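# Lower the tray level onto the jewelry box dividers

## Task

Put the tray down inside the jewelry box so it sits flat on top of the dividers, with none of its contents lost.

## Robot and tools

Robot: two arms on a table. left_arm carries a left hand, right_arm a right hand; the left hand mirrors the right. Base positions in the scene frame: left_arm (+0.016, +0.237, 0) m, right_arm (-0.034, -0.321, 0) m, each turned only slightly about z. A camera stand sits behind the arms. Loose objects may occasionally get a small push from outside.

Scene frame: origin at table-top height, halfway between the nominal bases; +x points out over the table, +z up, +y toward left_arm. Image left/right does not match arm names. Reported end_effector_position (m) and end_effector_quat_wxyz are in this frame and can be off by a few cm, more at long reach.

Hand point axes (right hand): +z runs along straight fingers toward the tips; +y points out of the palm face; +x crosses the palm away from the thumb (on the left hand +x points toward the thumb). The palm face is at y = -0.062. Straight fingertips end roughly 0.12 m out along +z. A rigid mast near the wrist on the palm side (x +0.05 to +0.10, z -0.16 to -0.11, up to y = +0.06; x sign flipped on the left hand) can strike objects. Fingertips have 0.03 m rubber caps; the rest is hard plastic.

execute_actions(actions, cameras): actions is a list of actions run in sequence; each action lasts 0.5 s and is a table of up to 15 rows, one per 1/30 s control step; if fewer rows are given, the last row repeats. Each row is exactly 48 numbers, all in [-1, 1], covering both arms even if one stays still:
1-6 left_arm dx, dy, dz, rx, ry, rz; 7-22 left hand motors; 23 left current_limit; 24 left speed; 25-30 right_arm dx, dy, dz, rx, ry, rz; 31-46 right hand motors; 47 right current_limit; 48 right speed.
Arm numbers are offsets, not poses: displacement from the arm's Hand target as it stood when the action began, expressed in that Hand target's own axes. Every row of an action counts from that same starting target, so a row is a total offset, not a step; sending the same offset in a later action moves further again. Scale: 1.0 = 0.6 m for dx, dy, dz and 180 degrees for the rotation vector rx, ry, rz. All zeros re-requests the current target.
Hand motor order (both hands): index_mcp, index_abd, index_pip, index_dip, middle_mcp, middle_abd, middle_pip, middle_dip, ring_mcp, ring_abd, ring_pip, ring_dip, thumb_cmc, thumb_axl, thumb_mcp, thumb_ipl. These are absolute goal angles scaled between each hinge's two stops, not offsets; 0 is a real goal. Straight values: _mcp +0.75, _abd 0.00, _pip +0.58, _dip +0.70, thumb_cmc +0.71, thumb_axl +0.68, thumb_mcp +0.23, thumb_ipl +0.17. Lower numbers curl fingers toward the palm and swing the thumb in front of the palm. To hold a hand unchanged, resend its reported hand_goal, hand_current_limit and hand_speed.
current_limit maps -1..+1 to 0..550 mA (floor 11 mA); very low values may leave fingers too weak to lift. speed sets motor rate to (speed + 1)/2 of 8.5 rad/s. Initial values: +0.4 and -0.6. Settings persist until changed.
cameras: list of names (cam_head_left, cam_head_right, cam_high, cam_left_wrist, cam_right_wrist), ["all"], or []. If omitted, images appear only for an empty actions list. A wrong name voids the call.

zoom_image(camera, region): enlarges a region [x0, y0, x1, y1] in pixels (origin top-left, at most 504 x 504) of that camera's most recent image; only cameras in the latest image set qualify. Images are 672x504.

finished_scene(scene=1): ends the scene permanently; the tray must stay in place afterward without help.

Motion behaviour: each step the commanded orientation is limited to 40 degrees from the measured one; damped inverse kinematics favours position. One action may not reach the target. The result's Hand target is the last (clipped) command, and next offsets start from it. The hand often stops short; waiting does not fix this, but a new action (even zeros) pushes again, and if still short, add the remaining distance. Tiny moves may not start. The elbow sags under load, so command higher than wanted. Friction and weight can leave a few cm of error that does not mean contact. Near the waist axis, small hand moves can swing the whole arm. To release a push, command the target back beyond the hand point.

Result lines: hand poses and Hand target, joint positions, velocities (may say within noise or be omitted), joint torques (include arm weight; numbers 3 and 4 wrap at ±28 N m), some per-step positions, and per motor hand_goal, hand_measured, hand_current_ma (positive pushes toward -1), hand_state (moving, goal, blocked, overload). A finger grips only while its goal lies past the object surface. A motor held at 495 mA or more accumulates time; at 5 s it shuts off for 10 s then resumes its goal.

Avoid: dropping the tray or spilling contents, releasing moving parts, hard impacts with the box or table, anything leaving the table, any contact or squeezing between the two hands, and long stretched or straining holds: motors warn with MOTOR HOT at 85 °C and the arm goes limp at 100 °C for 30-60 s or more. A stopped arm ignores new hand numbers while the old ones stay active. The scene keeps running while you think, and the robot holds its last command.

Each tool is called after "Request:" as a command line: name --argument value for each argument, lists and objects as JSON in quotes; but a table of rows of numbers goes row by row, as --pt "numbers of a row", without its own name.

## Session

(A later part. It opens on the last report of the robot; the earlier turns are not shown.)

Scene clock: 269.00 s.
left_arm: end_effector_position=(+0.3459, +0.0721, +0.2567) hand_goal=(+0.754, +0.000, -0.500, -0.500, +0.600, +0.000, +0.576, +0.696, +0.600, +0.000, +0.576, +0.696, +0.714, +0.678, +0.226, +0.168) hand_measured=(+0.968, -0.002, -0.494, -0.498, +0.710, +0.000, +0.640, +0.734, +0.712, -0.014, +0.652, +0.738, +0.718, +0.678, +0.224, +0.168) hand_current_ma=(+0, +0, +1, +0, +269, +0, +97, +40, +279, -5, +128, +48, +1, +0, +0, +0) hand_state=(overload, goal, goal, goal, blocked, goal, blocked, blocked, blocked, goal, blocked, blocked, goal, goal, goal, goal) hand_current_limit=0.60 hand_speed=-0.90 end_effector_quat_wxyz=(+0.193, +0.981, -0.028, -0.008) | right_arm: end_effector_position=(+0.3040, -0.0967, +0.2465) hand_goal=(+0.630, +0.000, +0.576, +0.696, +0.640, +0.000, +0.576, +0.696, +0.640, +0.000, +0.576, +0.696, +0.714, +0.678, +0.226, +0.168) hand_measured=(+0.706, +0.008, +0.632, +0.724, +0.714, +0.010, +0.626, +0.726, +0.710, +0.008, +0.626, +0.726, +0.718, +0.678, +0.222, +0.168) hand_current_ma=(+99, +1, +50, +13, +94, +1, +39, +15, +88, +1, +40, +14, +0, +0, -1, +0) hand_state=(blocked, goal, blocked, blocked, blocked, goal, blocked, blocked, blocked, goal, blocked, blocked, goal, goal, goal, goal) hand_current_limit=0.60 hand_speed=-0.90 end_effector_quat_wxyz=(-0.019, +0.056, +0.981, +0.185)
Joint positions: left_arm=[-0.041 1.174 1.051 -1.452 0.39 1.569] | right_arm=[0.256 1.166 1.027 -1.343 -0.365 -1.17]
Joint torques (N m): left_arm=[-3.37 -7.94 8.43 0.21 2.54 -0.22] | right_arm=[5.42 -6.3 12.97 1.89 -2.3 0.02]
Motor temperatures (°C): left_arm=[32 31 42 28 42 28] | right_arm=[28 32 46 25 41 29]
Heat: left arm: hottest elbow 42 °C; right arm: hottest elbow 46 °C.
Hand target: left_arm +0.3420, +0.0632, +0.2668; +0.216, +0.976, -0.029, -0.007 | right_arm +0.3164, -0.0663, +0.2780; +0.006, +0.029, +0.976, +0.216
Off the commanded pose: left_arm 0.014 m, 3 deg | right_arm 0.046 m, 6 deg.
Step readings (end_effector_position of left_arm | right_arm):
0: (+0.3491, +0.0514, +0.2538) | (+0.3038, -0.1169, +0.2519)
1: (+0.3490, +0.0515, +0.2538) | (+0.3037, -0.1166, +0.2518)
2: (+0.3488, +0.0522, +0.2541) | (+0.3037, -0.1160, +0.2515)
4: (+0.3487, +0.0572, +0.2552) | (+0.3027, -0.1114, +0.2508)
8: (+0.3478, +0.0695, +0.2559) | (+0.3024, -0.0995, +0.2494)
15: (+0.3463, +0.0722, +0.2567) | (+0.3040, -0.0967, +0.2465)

Request:
execute_actions --actions '[[[-0.0023,-0.0347,-0.0162,0,0.00188,-0.00403,0.754,0,-0.5,-0.5,0.60,0,0.576,0.696,0.60,0,0.576,0.696,0.714,0.678,0.226,0.168,0.6,-0.9,-0.0078,0.0365,0.0097,0,0.00305,-0.00655,0.63,0,0.576,0.696,0.64,0,0.576,0.696,0.64,0,0.576,0.696,0.714,0.678,0.226,0.168,0.6,-0.9]]]' --cameras '["cam_head_left","cam_head_right","cam_high"]'

Request:
zoom_image --camera "cam_head_right" --region '[220, 210, 380, 360]'

Request:
zoom_image --camera "cam_head_left" --region '[210, 210, 370, 360]'

Request:
zoom_image --camera "cam_high" --region '[170, 120, 370, 270]'

Scene clock: 271.33 s.
left_arm: end_effector_position=(+0.3471, +0.0953, +0.2577) hand_goal=(+0.754, +0.000, -0.500, -0.500, +0.600, +0.000, +0.576, +0.696, +0.600, +0.000, +0.576, +0.696, +0.714, +0.678, +0.226, +0.168) hand_measured=(+0.968, -0.002, -0.494, -0.498, +0.710, +0.002, +0.640, +0.734, +0.712, -0.014, +0.652, +0.738, +0.718, +0.678, +0.224, +0.168) hand_current_ma=(+0, +0, +1, +0, +269, +0, +97, +40, +279, -5, +128, +48, +1, +0, +0, +0) hand_state=(overload, goal, goal, goal, blocked, goal, blocked, blocked, blocked, goal, blocked, blocked, goal, goal, goal, goal) hand_current_limit=0.60 hand_speed=-0.90 end_effector_quat_wxyz=(+0.195, +0.981, -0.020, -0.006) | right_arm: end_effector_position=(+0.3104, -0.0754, +0.2507) hand_goal=(+0.630, +0.000, +0.576, +0.696, +0.640, +0.000, +0.576, +0.696, +0.640, +0.000, +0.576, +0.696, +0.714, +0.678, +0.226, +0.168) hand_measured=(+0.706, +0.008, +0.632, +0.724, +0.712, +0.010, +0.624, +0.726, +0.710, +0.008, +0.626, +0.726, +0.718, +0.678, +0.222, +0.168) hand_current_ma=(+99, +1, +50, +13, +93, +1, +38, +15, +88, +1, +40, +14, +0, +0, -1, +0) hand_state=(blocked, goal, blocked, blocked, blocked, goal, blocked, blocked, blocked, goal, blocked, blocked, goal, goal, goal, goal) hand_current_limit=0.60 hand_speed=-0.90 end_effector_quat_wxyz=(-0.021, +0.044, +0.981, +0.186)
Joint positions: left_arm=[0.032 1.172 1.051 -1.475 0.391 1.63] | right_arm=[0.307 1.205 1.068 -1.335 -0.363 -1.142]
Joint torques (N m): left_arm=[-2.96 -7.71 8.08 0.06 2.48 -0.09] | right_arm=[5.3 -6.77 13.08 1.98 -2.16 0.04]
Heat: left arm: hottest elbow 42 °C; right arm: hottest elbow 46 °C.
Hand target: left_arm +0.3420, +0.0863, +0.2668; +0.216, +0.976, -0.022, -0.005 | right_arm +0.3224, -0.0443, +0.2819; +0.003, +0.018, +0.976, +0.216
Off the commanded pose: left_arm 0.014 m, 3 deg | right_arm 0.046 m, 5 deg.
Step readings (end_effector_position of left_arm | right_arm):
0: (+0.3459, +0.0721, +0.2567) | (+0.3040, -0.0967, +0.2465)
1: (+0.3459, +0.0724, +0.2567) | (+0.3041, -0.0966, +0.2467)
2: (+0.3457, +0.0733, +0.2569) | (+0.3042, -0.0960, +0.2467)
4: (+0.3462, +0.0785, +0.2574) | (+0.3048, -0.0914, +0.2476)
8: (+0.3481, +0.0923, +0.2575) | (+0.3079, -0.0787, +0.2514)
15: (+0.3475, +0.0953, +0.2577) | (+0.3104, -0.0756, +0.2511)
Images, in order (width x height): cam_head_left 672x504, cam_head_right 672x504, cam_high 672x504.

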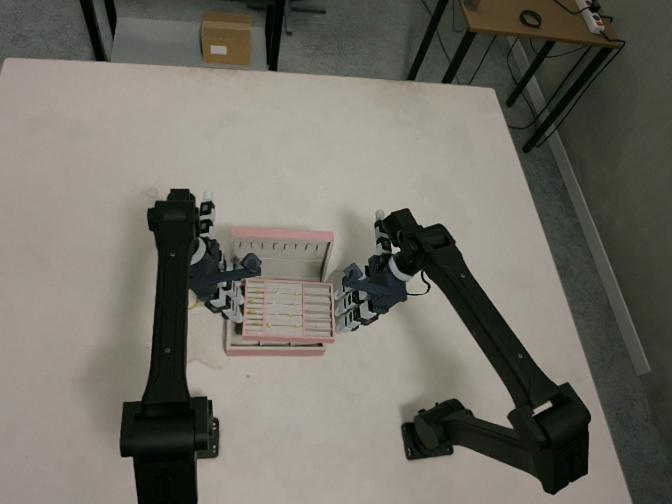

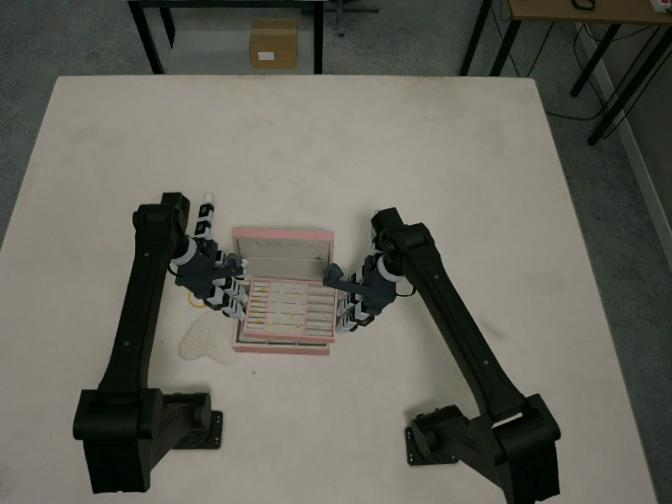

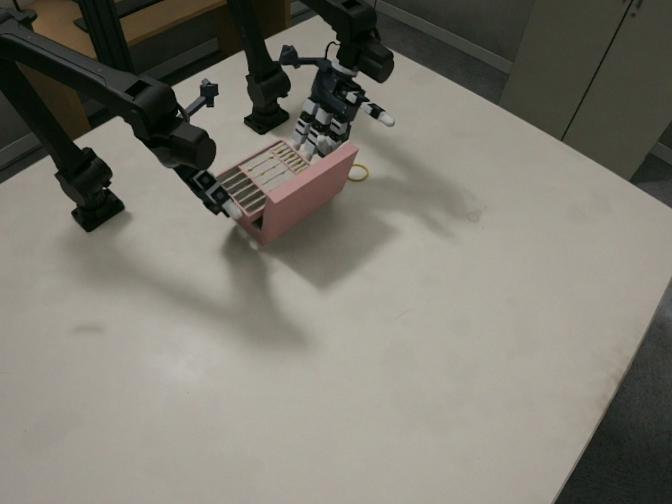

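Scaled by 3.150 from the camera's 672x504 image, which has a finer 960x720 frame.

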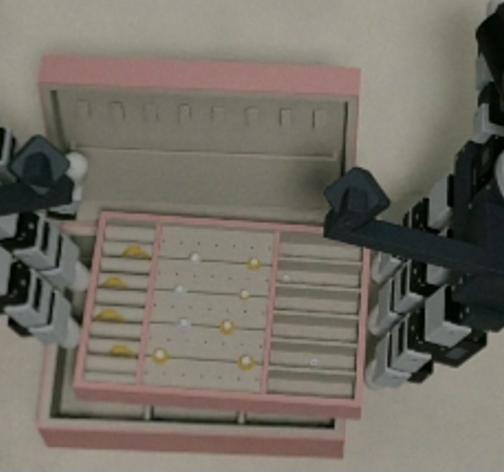

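Scaled by 3.150 from the camera's 672x504 image, which has a finer 960x720 frame.

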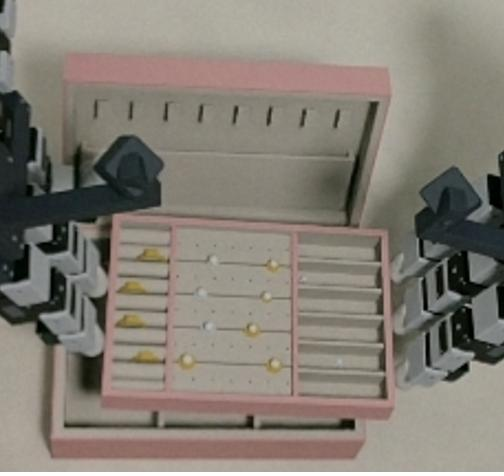

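Scaled by 2.520 from the camera's 672x504 image, which has a finer 960x720 frame.

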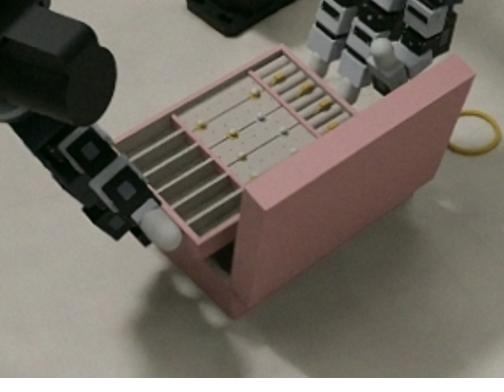

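Request:
execute_actions --actions '[[[-0.0033,-0.0369,-0.0172,0,0.00235,-0.00504,0.754,0,-0.5,-0.5,0.60,0,0.576,0.696,0.60,0,0.576,0.696,0.714,0.678,0.226,0.168,0.6,-0.9,-0.0018,0.0385,0.0143,0,0.00329,-0.00705,0.63,0,0.576,0.696,0.64,0,0.576,0.696,0.64,0,0.576,0.696,0.714,0.678,0.226,0.168,0.6,-0.9]]]' --cameras '["cam_head_left","cam_head_right","cam_high"]'

Request:
zoom_image --camera "cam_head_right" --region '[225, 265, 345, 360]'

Request:
zoom_image --camera "cam_head_left" --region '[215, 265, 335, 360]'

Request:
zoom_image --camera "cam_high" --region '[200, 120, 360, 250]'

Scene clock: 276.40 s.
left_arm: end_effector_position=(+0.3459, +0.1196, +0.2583) hand_goal=(+0.754, +0.000, -0.500, -0.500, +0.600, +0.000, +0.576, +0.696, +0.600, +0.000, +0.576, +0.696, +0.714, +0.678, +0.226, +0.168) hand_measured=(+0.970, -0.002, -0.494, -0.498, +0.710, +0.002, +0.640, +0.734, +0.712, -0.014, +0.652, +0.738, +0.718, +0.678, +0.224, +0.168) hand_current_ma=(+0, +0, +1, +0, +269, +0, +97, +40, +279, -5, +128, +48, +1, +0, +0, +0) hand_state=(overload, goal, goal, goal, blocked, goal, blocked, blocked, blocked, goal, blocked, blocked, goal, goal, goal, goal) hand_current_limit=0.60 hand_speed=-0.90 end_effector_quat_wxyz=(+0.196, +0.981, -0.012, -0.004) | right_arm: end_effector_position=(+0.3135, -0.0523, +0.2526) hand_goal=(+0.630, +0.000, +0.576, +0.696, +0.640, +0.000, +0.576, +0.696, +0.640, +0.000, +0.576, +0.696, +0.714, +0.678, +0.226, +0.168) hand_measured=(+0.706, +0.008, +0.632, +0.724, +0.712, +0.010, +0.624, +0.726, +0.710, +0.008, +0.626, +0.726, +0.718, +0.678, +0.222, +0.168) hand_current_ma=(+99, +1, +50, +13, +92, +1, +38, +15, +86, +1, +39, +14, +0, +0, -1, +0) hand_state=(blocked, goal, blocked, blocked, blocked, goal, blocked, blocked, blocked, goal, blocked, blocked, goal, goal, goal, goal) hand_current_limit=0.60 hand_speed=-0.90 end_effector_quat_wxyz=(-0.023, +0.032, +0.982, +0.185)
Joint positions: left_arm=[0.11 1.171 1.051 -1.502 0.39 1.696] | right_arm=[0.363 1.239 1.101 -1.323 -0.36 -1.108]
Joint torques (N m): left_arm=[-2.02 -7.53 8.02 -0.06 2.42 -0.09] | right_arm=[5.25 -7.24 13.16 2.07 -2.08 0.03]
Heat: left arm: hottest elbow 42 °C; right arm: hottest elbow 47 °C.
Hand target: left_arm +0.3411, +0.1108, +0.2668; +0.217, +0.976, -0.013, -0.004 | right_arm +0.3243, -0.0199, +0.2840; +0.001, +0.006, +0.976, +0.216
Off the commanded pose: left_arm 0.013 m, 2 deg | right_arm 0.046 m, 5 deg.
Step readings (end_effector_position of left_arm | right_arm):
0: (+0.3471, +0.0952, +0.2577) | (+0.3104, -0.0754, +0.2507)
1: (+0.3470, +0.0954, +0.2577) | (+0.3105, -0.0753, +0.2508)
2: (+0.3468, +0.0964, +0.2579) | (+0.3105, -0.0747, +0.2508)
4: (+0.3468, +0.1018, +0.2583) | (+0.3102, -0.0696, +0.2512)
8: (+0.3476, +0.1167, +0.2581) | (+0.3113, -0.0558, +0.2539)
15: (+0.3464, +0.1197, +0.2583) | (+0.3134, -0.0523, +0.2529)
Images, in order (width x height): cam_head_left 672x504, cam_head_right 672x504, cam_high 672x504.

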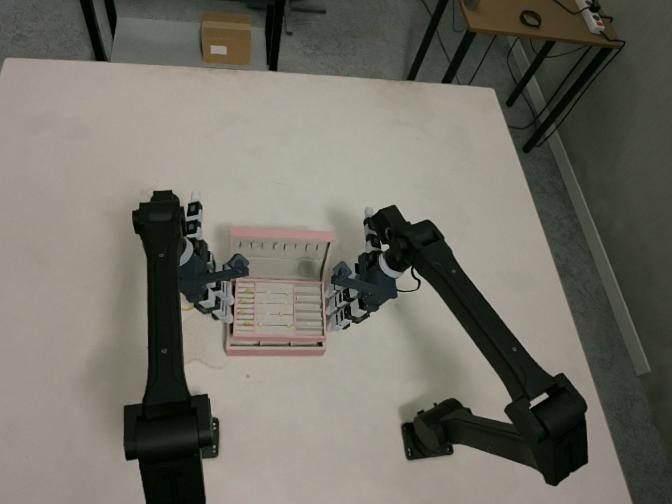

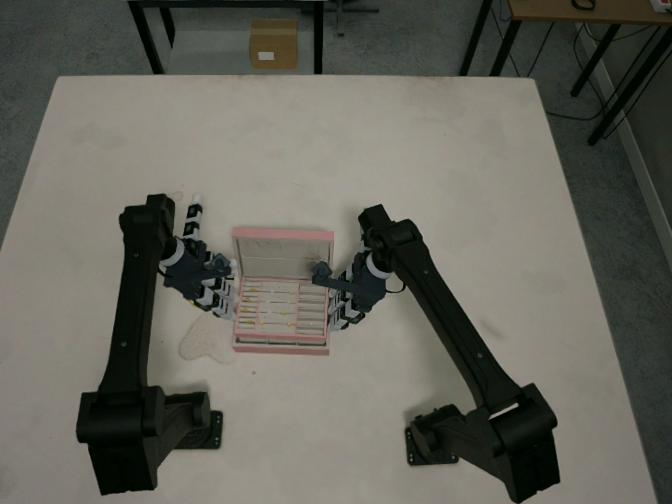

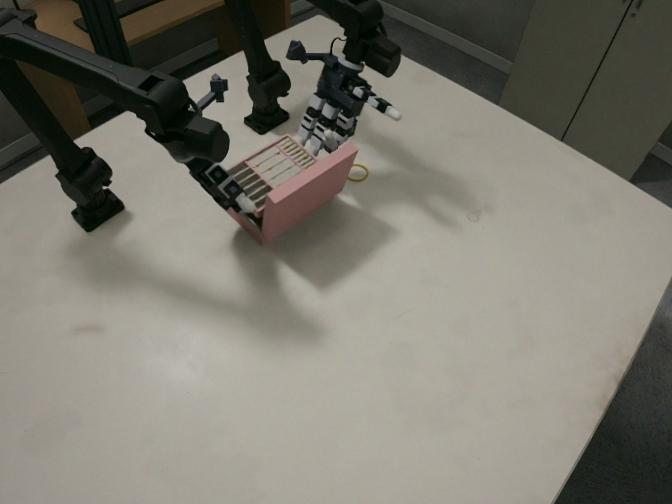

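Scaled by 4.200 from the camera's 672x504 image, which has a finer 960x720 frame.

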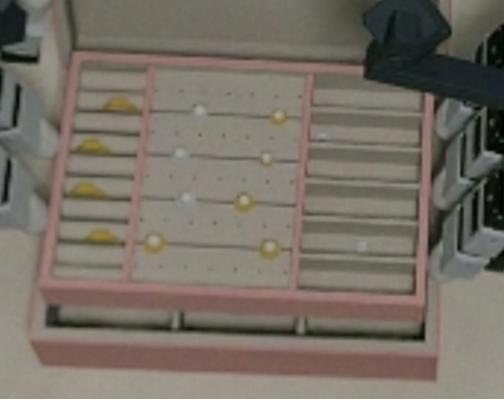

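Scaled by 4.200 from the camera's 672x504 image, which has a finer 960x720 frame.

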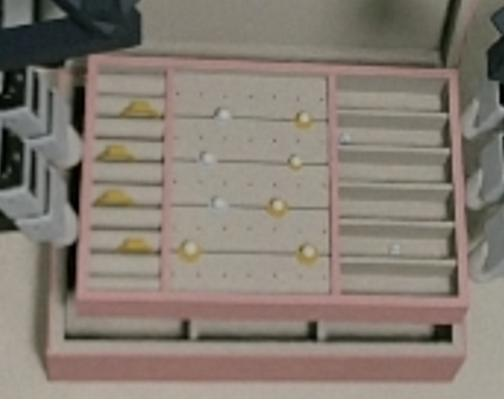

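Scaled by 3.150 from the camera's 672x504 image, which has a finer 960x720 frame.

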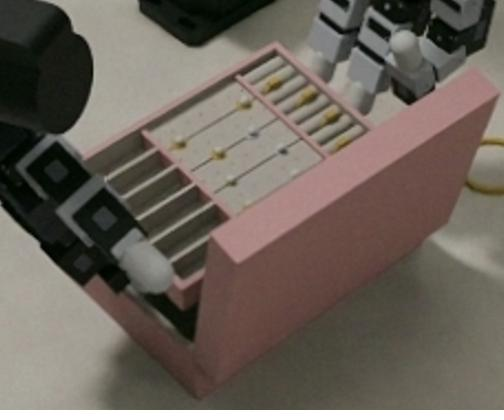

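Request:
execute_actions --actions '[[[-0.0035,-0.0164,0.0200,0,0.00164,-0.00353,0.754,0,-0.5,-0.5,0.60,0,0.576,0.696,0.60,0,0.576,0.696,0.714,0.678,0.226,0.168,0.6,-0.9,0,-0.0045,0.0255,0,0.00164,-0.00353,0.63,0,0.576,0.696,0.64,0,0.576,0.696,0.64,0,0.576,0.696,0.714,0.678,0.226,0.168,0.6,-0.9]]]' --cameras '["all"]'

Request:
zoom_image --camera "cam_head_right" --region '[225, 265, 345, 360]'

Request:
zoom_image --camera "cam_head_left" --region '[215, 265, 335, 360]'

Scene clock: 282.17 s.
left_arm: end_effector_position=(+0.3442, +0.1245, +0.2456) hand_goal=(+0.754, +0.000, -0.500, -0.500, +0.600, +0.000, +0.576, +0.696, +0.600, +0.000, +0.576, +0.696, +0.714, +0.678, +0.226, +0.168) hand_measured=(+0.970, -0.002, -0.494, -0.498, +0.710, +0.008, +0.640, +0.734, +0.712, -0.008, +0.652, +0.738, +0.718, +0.678, +0.224, +0.168) hand_current_ma=(+0, +0, +1, +0, +269, +2, +97, +40, +279, -2, +128, +48, +1, +0, +0, +0) hand_state=(overload, goal, goal, goal, blocked, goal, blocked, blocked, blocked, goal, blocked, blocked, goal, goal, goal, goal) hand_current_limit=0.60 hand_speed=-0.90 end_effector_quat_wxyz=(+0.194, +0.981, -0.005, -0.003) | right_arm: end_effector_position=(+0.3182, -0.0468, +0.2472) hand_goal=(+0.630, +0.000, +0.576, +0.696, +0.640, +0.000, +0.576, +0.696, +0.640, +0.000, +0.576, +0.696, +0.714, +0.678, +0.226, +0.168) hand_measured=(+0.706, +0.002, +0.632, +0.724, +0.712, +0.004, +0.624, +0.726, +0.710, +0.002, +0.626, +0.726, +0.718, +0.678, +0.222, +0.168) hand_current_ma=(+99, +0, +50, +13, +92, +0, +38, +15, +86, +0, +39, +14, +0, +0, -1, +0) hand_state=(blocked, goal, blocked, blocked, blocked, goal, blocked, blocked, blocked, goal, blocked, blocked, goal, goal, goal, goal) hand_current_limit=0.60 hand_speed=-0.90 end_effector_quat_wxyz=(-0.020, +0.028, +0.982, +0.186)
Joint positions: left_arm=[0.125 1.167 1.015 -1.471 0.388 1.697] | right_arm=[0.371 1.257 1.101 -1.298 -0.358 -1.108]
Joint torques (N m): left_arm=[-2.84 -7.12 7.58 0.12 2.45 -0.19] | right_arm=[5.25 -7.47 11.43 2.66 -2.17 -0.03]
Heat: left arm: hottest wrist yaw 42 °C; right arm: hottest elbow 48 °C.
Hand target: left_arm +0.3391, +0.1147, +0.2519; +0.217, +0.976, -0.007, -0.002 | right_arm +0.3244, -0.0158, +0.2690; -0.001, +0.000, +0.976, +0.216
Off the commanded pose: left_arm 0.013 m, 3 deg | right_arm 0.038 m, 5 deg.
Step readings (end_effector_position of left_arm | right_arm):
0: (+0.3459, +0.1196, +0.2584) | (+0.3135, -0.0523, +0.2526)
1: (+0.3459, +0.1196, +0.2584) | (+0.3136, -0.0523, +0.2526)
2: (+0.3453, +0.1196, +0.2576) | (+0.3140, -0.0520, +0.2526)
4: (+0.3448, +0.1206, +0.2548) | (+0.3157, -0.0510, +0.2521)
8: (+0.3438, +0.1236, +0.2475) | (+0.3172, -0.0481, +0.2492)
15: (+0.3442, +0.1245, +0.2456) | (+0.3182, -0.0469, +0.2472)
camera_calibration:
cam_left_wrist: T_world_to_cam=[[-0.761473, 0.616787, -0.199327, 0.195751], [0.450412, 0.724628, 0.521577, -0.422972], [0.466141, 0.307388, -0.829594, 0.13009], [0, 0, 0, 1]] pos_world=[0.278931, 0.145772, 0.367553]
cam_right_wrist: T_world_to_cam=[[0.818888, 0.553902, 0.150385, -0.237714], [0.432905, -0.768104, 0.471814, -0.334016], [0.37685, -0.321261, -0.868778, 0.207109], [0, 0, 0, 1]] pos_world=[0.261209, -0.0583527, 0.373274]

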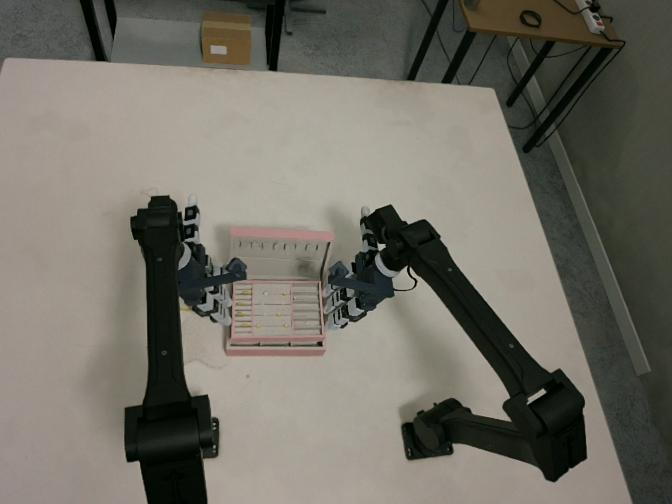

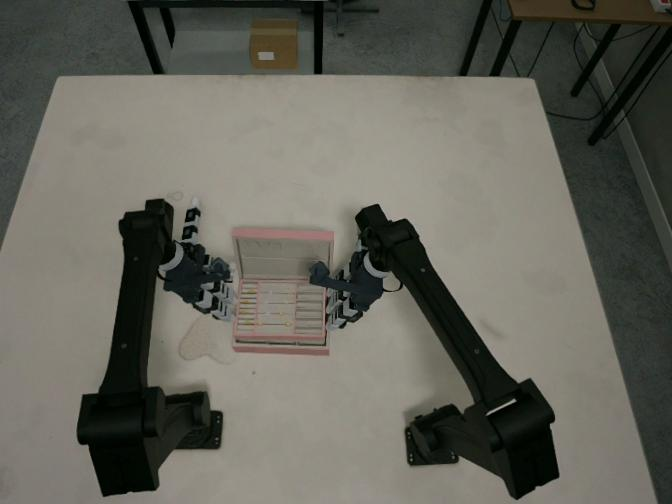

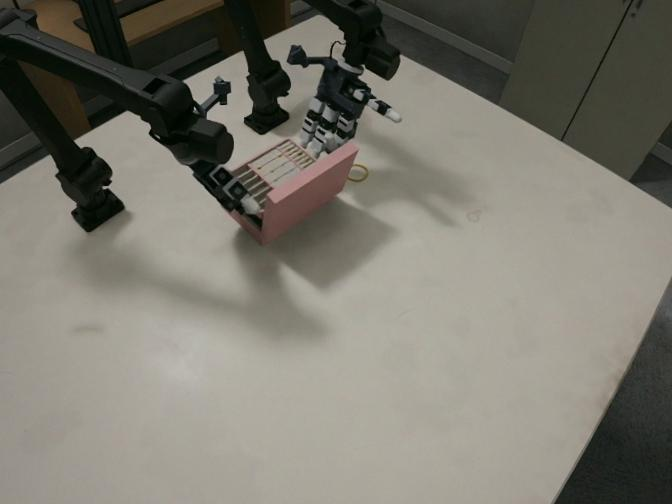

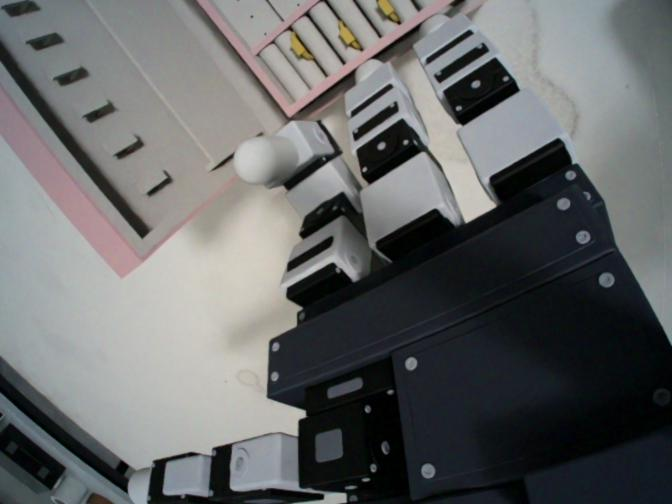

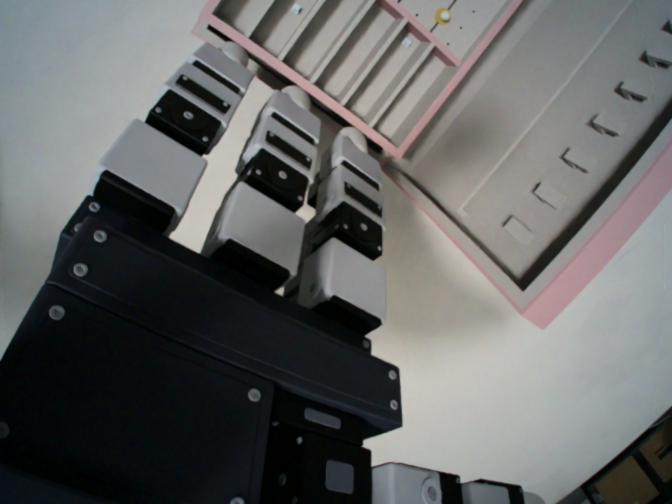

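Scaled by 4.200 from the camera's 672x504 image, which has a finer 960x720 frame.

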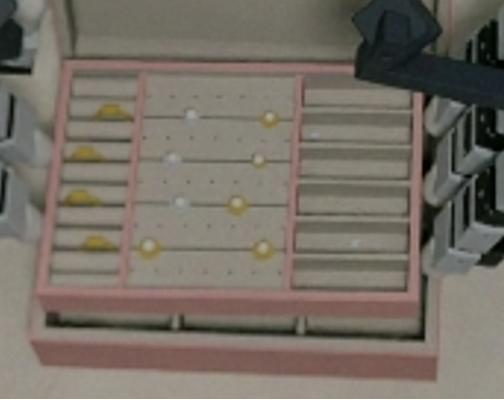

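Scaled by 4.200 from the camera's 672x504 image, which has a finer 960x720 frame.

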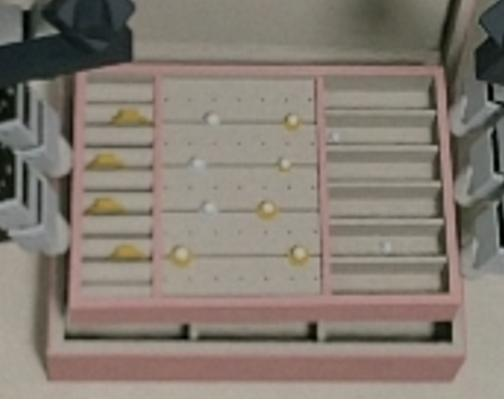

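Request:
zoom_image --camera "cam_left_wrist" --region '[180, 0, 480, 180]'

Request:
zoom_image --camera "cam_right_wrist" --region '[180, 0, 520, 200]'

Request:
zoom_image --camera "cam_high" --region '[200, 120, 360, 250]'

Scaled by 1.680 from the camera's 672x504 image, which has a finer 960x720 frame.

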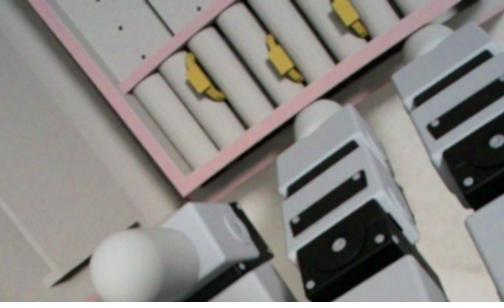

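Scaled by 1.482 from the camera's 672x504 image, which has a finer 960x720 frame.

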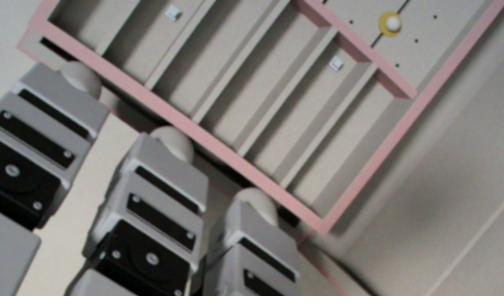

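Scaled by 3.150 from the camera's 672x504 image, which has a finer 960x720 frame.

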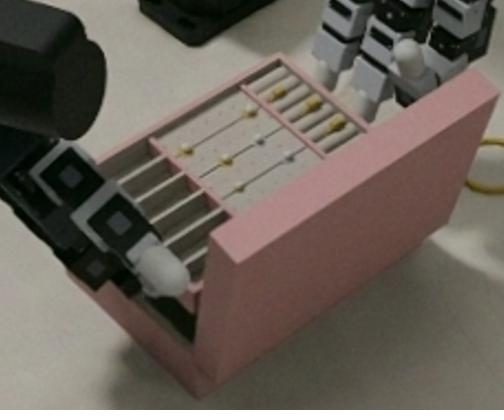

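Request:
zoom_image --camera "cam_right_wrist" --region '[340, 100, 460, 220]'

Request:
zoom_image --camera "cam_right_wrist" --region '[180, 0, 340, 120]'

Request:
zoom_image --camera "cam_left_wrist" --region '[200, 60, 380, 200]'

Scaled by 4.200 from the camera's 672x504 image, which has a finer 960x720 frame.

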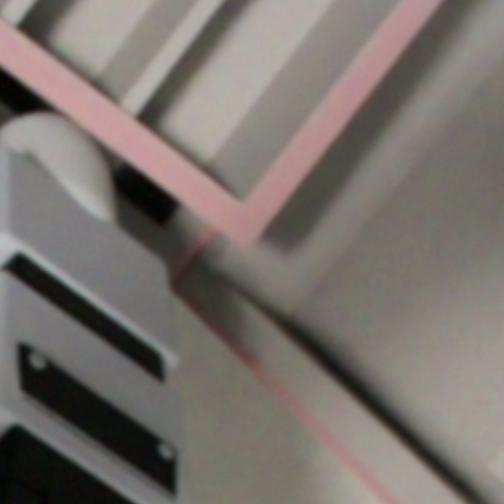

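Scaled by 3.150 from the camera's 672x504 image, which has a finer 960x720 frame.

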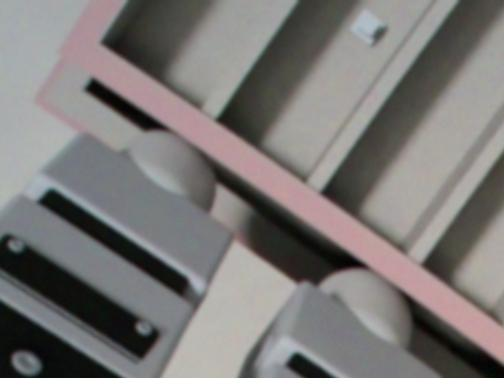

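Scaled by 2.800 from the camera's 672x504 image, which has a finer 960x720 frame.

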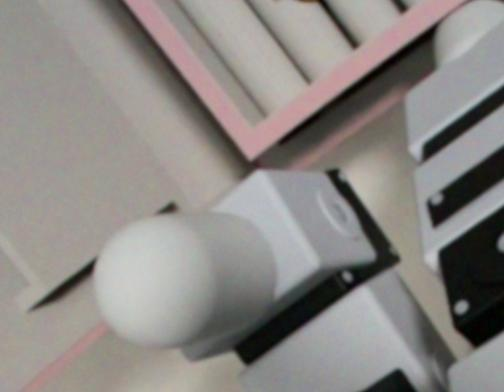

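Request:
zoom_image --camera "cam_head_right" --region '[228, 270, 288, 350]'

Request:
zoom_image --camera "cam_head_left" --region '[280, 270, 340, 350]'

Request:
zoom_image --camera "cam_head_right" --region '[280, 270, 340, 350]'

Scaled by 6.300 from the camera's 672x504 image, which has a finer 960x720 frame.

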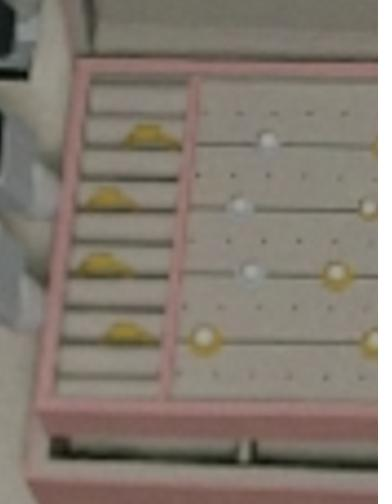

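Scaled by 6.300 from the camera's 672x504 image, which has a finer 960x720 frame.

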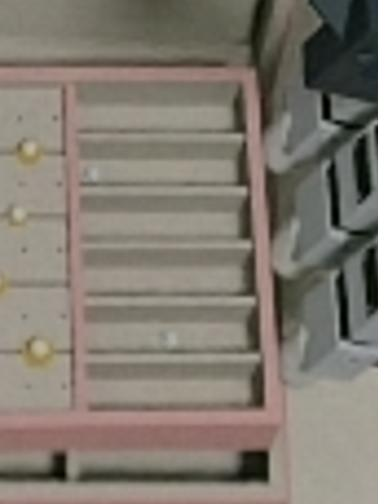

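Scaled by 6.300 from the camera's 672x504 image, which has a finer 960x720 frame.

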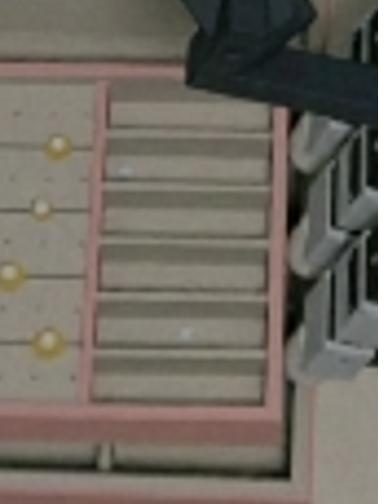

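Request:
execute_actions --actions '[[[0.0020,-0.0020,0.0101,0,-0.00164,0.00353,0.754,0,-0.5,-0.5,0.60,0,0.576,0.696,0.60,0,0.576,0.696,0.714,0.678,0.226,0.168,0.6,-0.9,0.0020,-0.0093,0.0141,0,-0.00164,0.00353,0.63,0,0.576,0.696,0.64,0,0.576,0.696,0.64,0,0.576,0.696,0.714,0.678,0.226,0.168,0.6,-0.9]]]' --cameras '["all"]'

Request:
zoom_image --camera "cam_head_right" --region '[225, 265, 345, 360]'

Request:
zoom_image --camera "cam_head_left" --region '[215, 265, 335, 360]'

Request:
zoom_image --camera "cam_right_wrist" --region '[180, 0, 460, 220]'

Request:
zoom_image --camera "cam_left_wrist" --region '[200, 0, 480, 200]'

Scene clock: 307.23 s.
left_arm: end_effector_position=(+0.3463, +0.1251, +0.2436) hand_goal=(+0.754, +0.000, -0.500, -0.500, +0.600, +0.000, +0.576, +0.696, +0.600, +0.000, +0.576, +0.696, +0.714, +0.678, +0.226, +0.168) hand_measured=(+0.970, -0.002, -0.494, -0.498, +0.710, +0.012, +0.640, +0.734, +0.712, -0.002, +0.652, +0.738, +0.718, +0.678, +0.224, +0.168) hand_current_ma=(+0, +0, +1, +0, +269, +5, +97, +40, +279, +0, +128, +48, +1, +0, +0, +0) hand_state=(overload, goal, goal, goal, blocked, goal, blocked, blocked, blocked, goal, blocked, blocked, goal, goal, goal, goal) hand_current_limit=0.60 hand_speed=-0.90 end_effector_quat_wxyz=(+0.192, +0.981, -0.009, +0.004) | right_arm: end_effector_position=(+0.3221, -0.0458, +0.2470) hand_goal=(+0.630, +0.000, +0.576, +0.696, +0.640, +0.000, +0.576, +0.696, +0.640, +0.000, +0.576, +0.696, +0.714, +0.678, +0.226, +0.168) hand_measured=(+0.706, +0.000, +0.632, +0.724, +0.712, +0.000, +0.624, +0.726, +0.712, +0.000, +0.626, +0.726, +0.718, +0.678, +0.222, +0.168) hand_current_ma=(+99, +0, +50, +13, +92, +0, +38, +15, +89, +0, +39, +14, +0, +0, -1, +0) hand_state=(blocked, goal, blocked, blocked, blocked, goal, blocked, blocked, blocked, goal, blocked, blocked, goal, goal, goal, goal) hand_current_limit=0.60 hand_speed=-0.90 end_effector_quat_wxyz=(-0.010, +0.026, +0.982, +0.188)
Joint positions: left_arm=[0.125 1.167 1.01 -1.452 0.385 1.702] | right_arm=[0.371 1.257 1.097 -1.273 -0.354 -1.108]
Joint torques (N m): left_arm=[-3.19 -6.65 7.32 0.23 2.61 -0.11] | right_arm=[5.3 -7.88 9.73 2.93 -2.2 0.12]
Heat: left arm: hottest wrist yaw 44 °C; right arm: hottest elbow 50 °C.
Hand target: left_arm +0.3402, +0.1132, +0.2458; +0.217, +0.976, -0.013, -0.003 | right_arm +0.3232, -0.0173, +0.2591; +0.001, +0.006, +0.976, +0.216
Off the commanded pose: left_arm 0.014 m, 3 deg | right_arm 0.031 m, 4 deg.
Step readings (end_effector_position of left_arm | right_arm):
0: (+0.3442, +0.1245, +0.2456) | (+0.3182, -0.0468, +0.2472)
1: (+0.3442, +0.1245, +0.2456) | (+0.3182, -0.0468, +0.2472)
2: (+0.3445, +0.1246, +0.2456) | (+0.3187, -0.0467, +0.2474)
4: (+0.3454, +0.1248, +0.2455) | (+0.3203, -0.0463, +0.2478)
8: (+0.3471, +0.1251, +0.2453) | (+0.3223, -0.0457, +0.2486)
15: (+0.3474, +0.1252, +0.2452) | (+0.3226, -0.0456, +0.2480)
camera_calibration:
cam_left_wrist: T_world_to_cam=[[-0.754763, 0.621881, -0.208801, 0.195931], [0.445811, 0.719752, 0.532174, -0.423662], [0.481234, 0.308579, -0.820483, 0.119603], [0, 0, 0, 1]] pos_world=[0.279197, 0.146179, 0.364505]
cam_right_wrist: T_world_to_cam=[[0.815888, 0.552789, 0.16956, -0.245307], [0.422916, -0.770498, 0.476943, -0.332862], [0.394295, -0.317422, -0.862424, 0.198781], [0, 0, 0, 1]] pos_world=[0.262537, -0.0577692, 0.371785]

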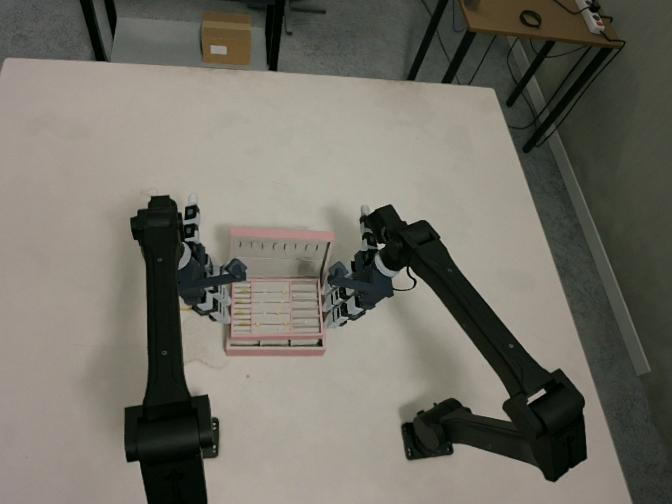

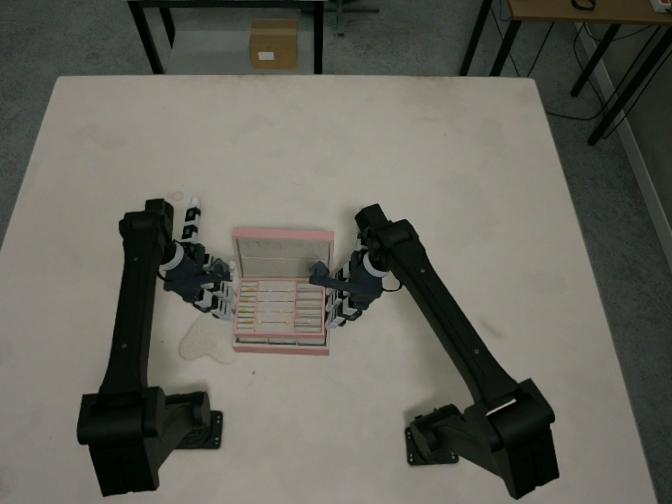

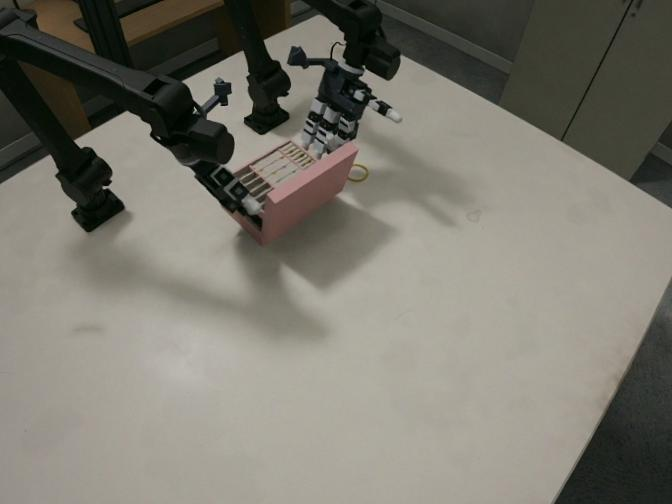

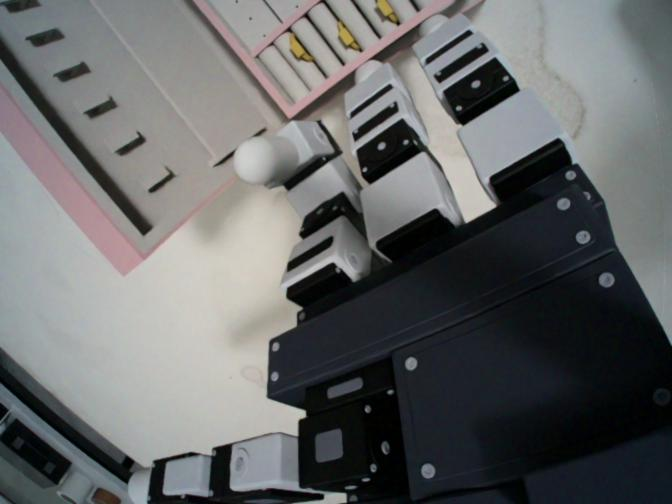

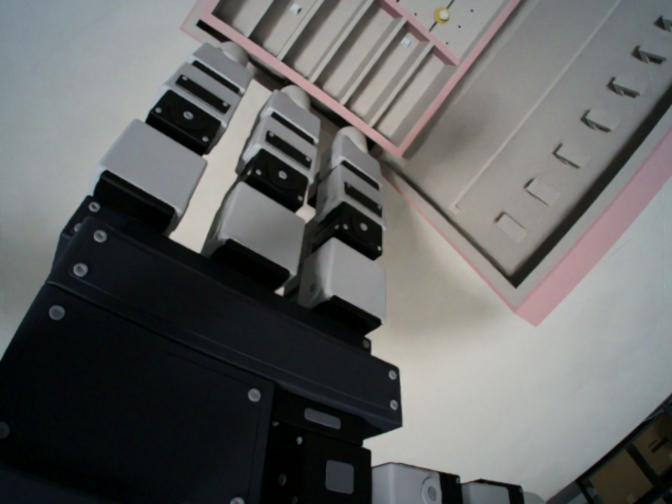

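Scaled by 4.200 from the camera's 672x504 image, which has a finer 960x720 frame.

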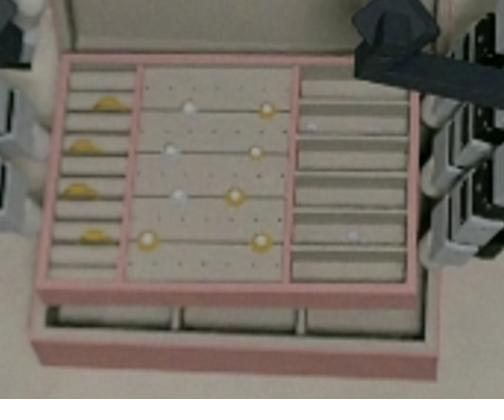

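Scaled by 4.200 from the camera's 672x504 image, which has a finer 960x720 frame.

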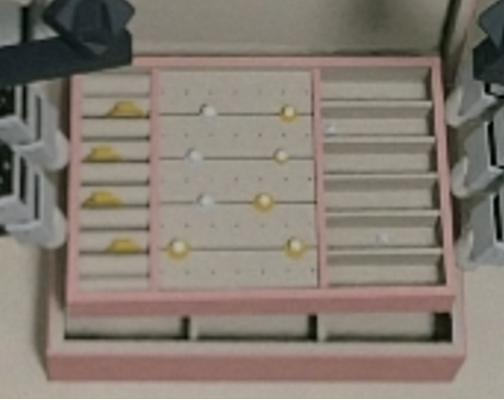

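Scaled by 1.800 from the camera's 672x504 image, which has a finer 960x720 frame.

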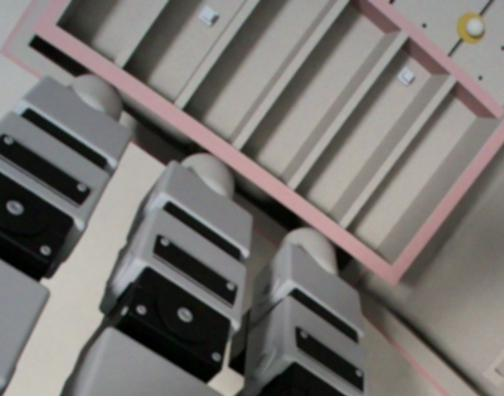

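Scaled by 1.800 from the camera's 672x504 image, which has a finer 960x720 frame.

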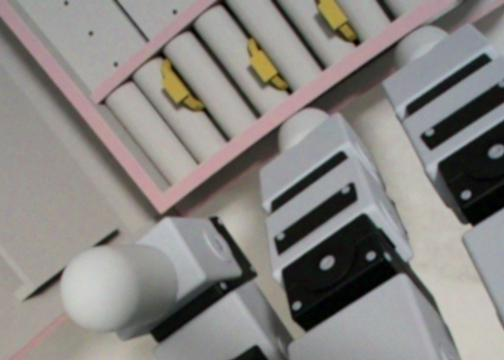

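Request:
zoom_image --camera "cam_right_wrist" --region '[170, 0, 250, 60]'

Request:
zoom_image --camera "cam_right_wrist" --region '[350, 120, 450, 200]'

Request:
zoom_image --camera "cam_high" --region '[210, 130, 290, 240]'

Scaled by 6.300 from the camera's 672x504 image, which has a finer 960x720 frame.

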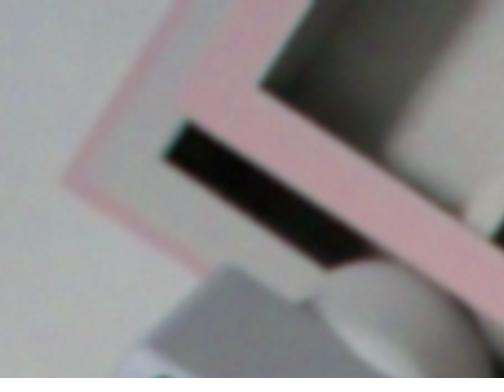

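Scaled by 5.040 from the camera's 672x504 image, which has a finer 960x720 frame.

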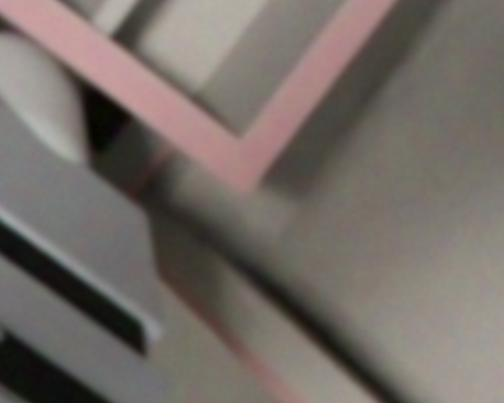

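Scaled by 4.582 from the camera's 672x504 image, which has a finer 960x720 frame.

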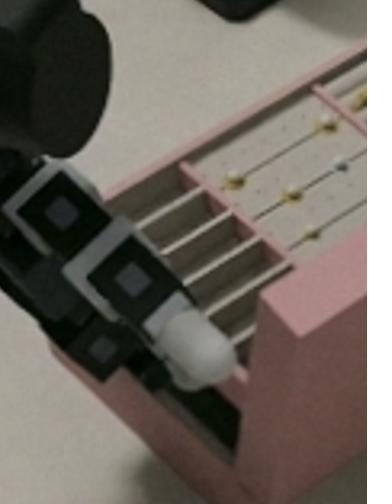

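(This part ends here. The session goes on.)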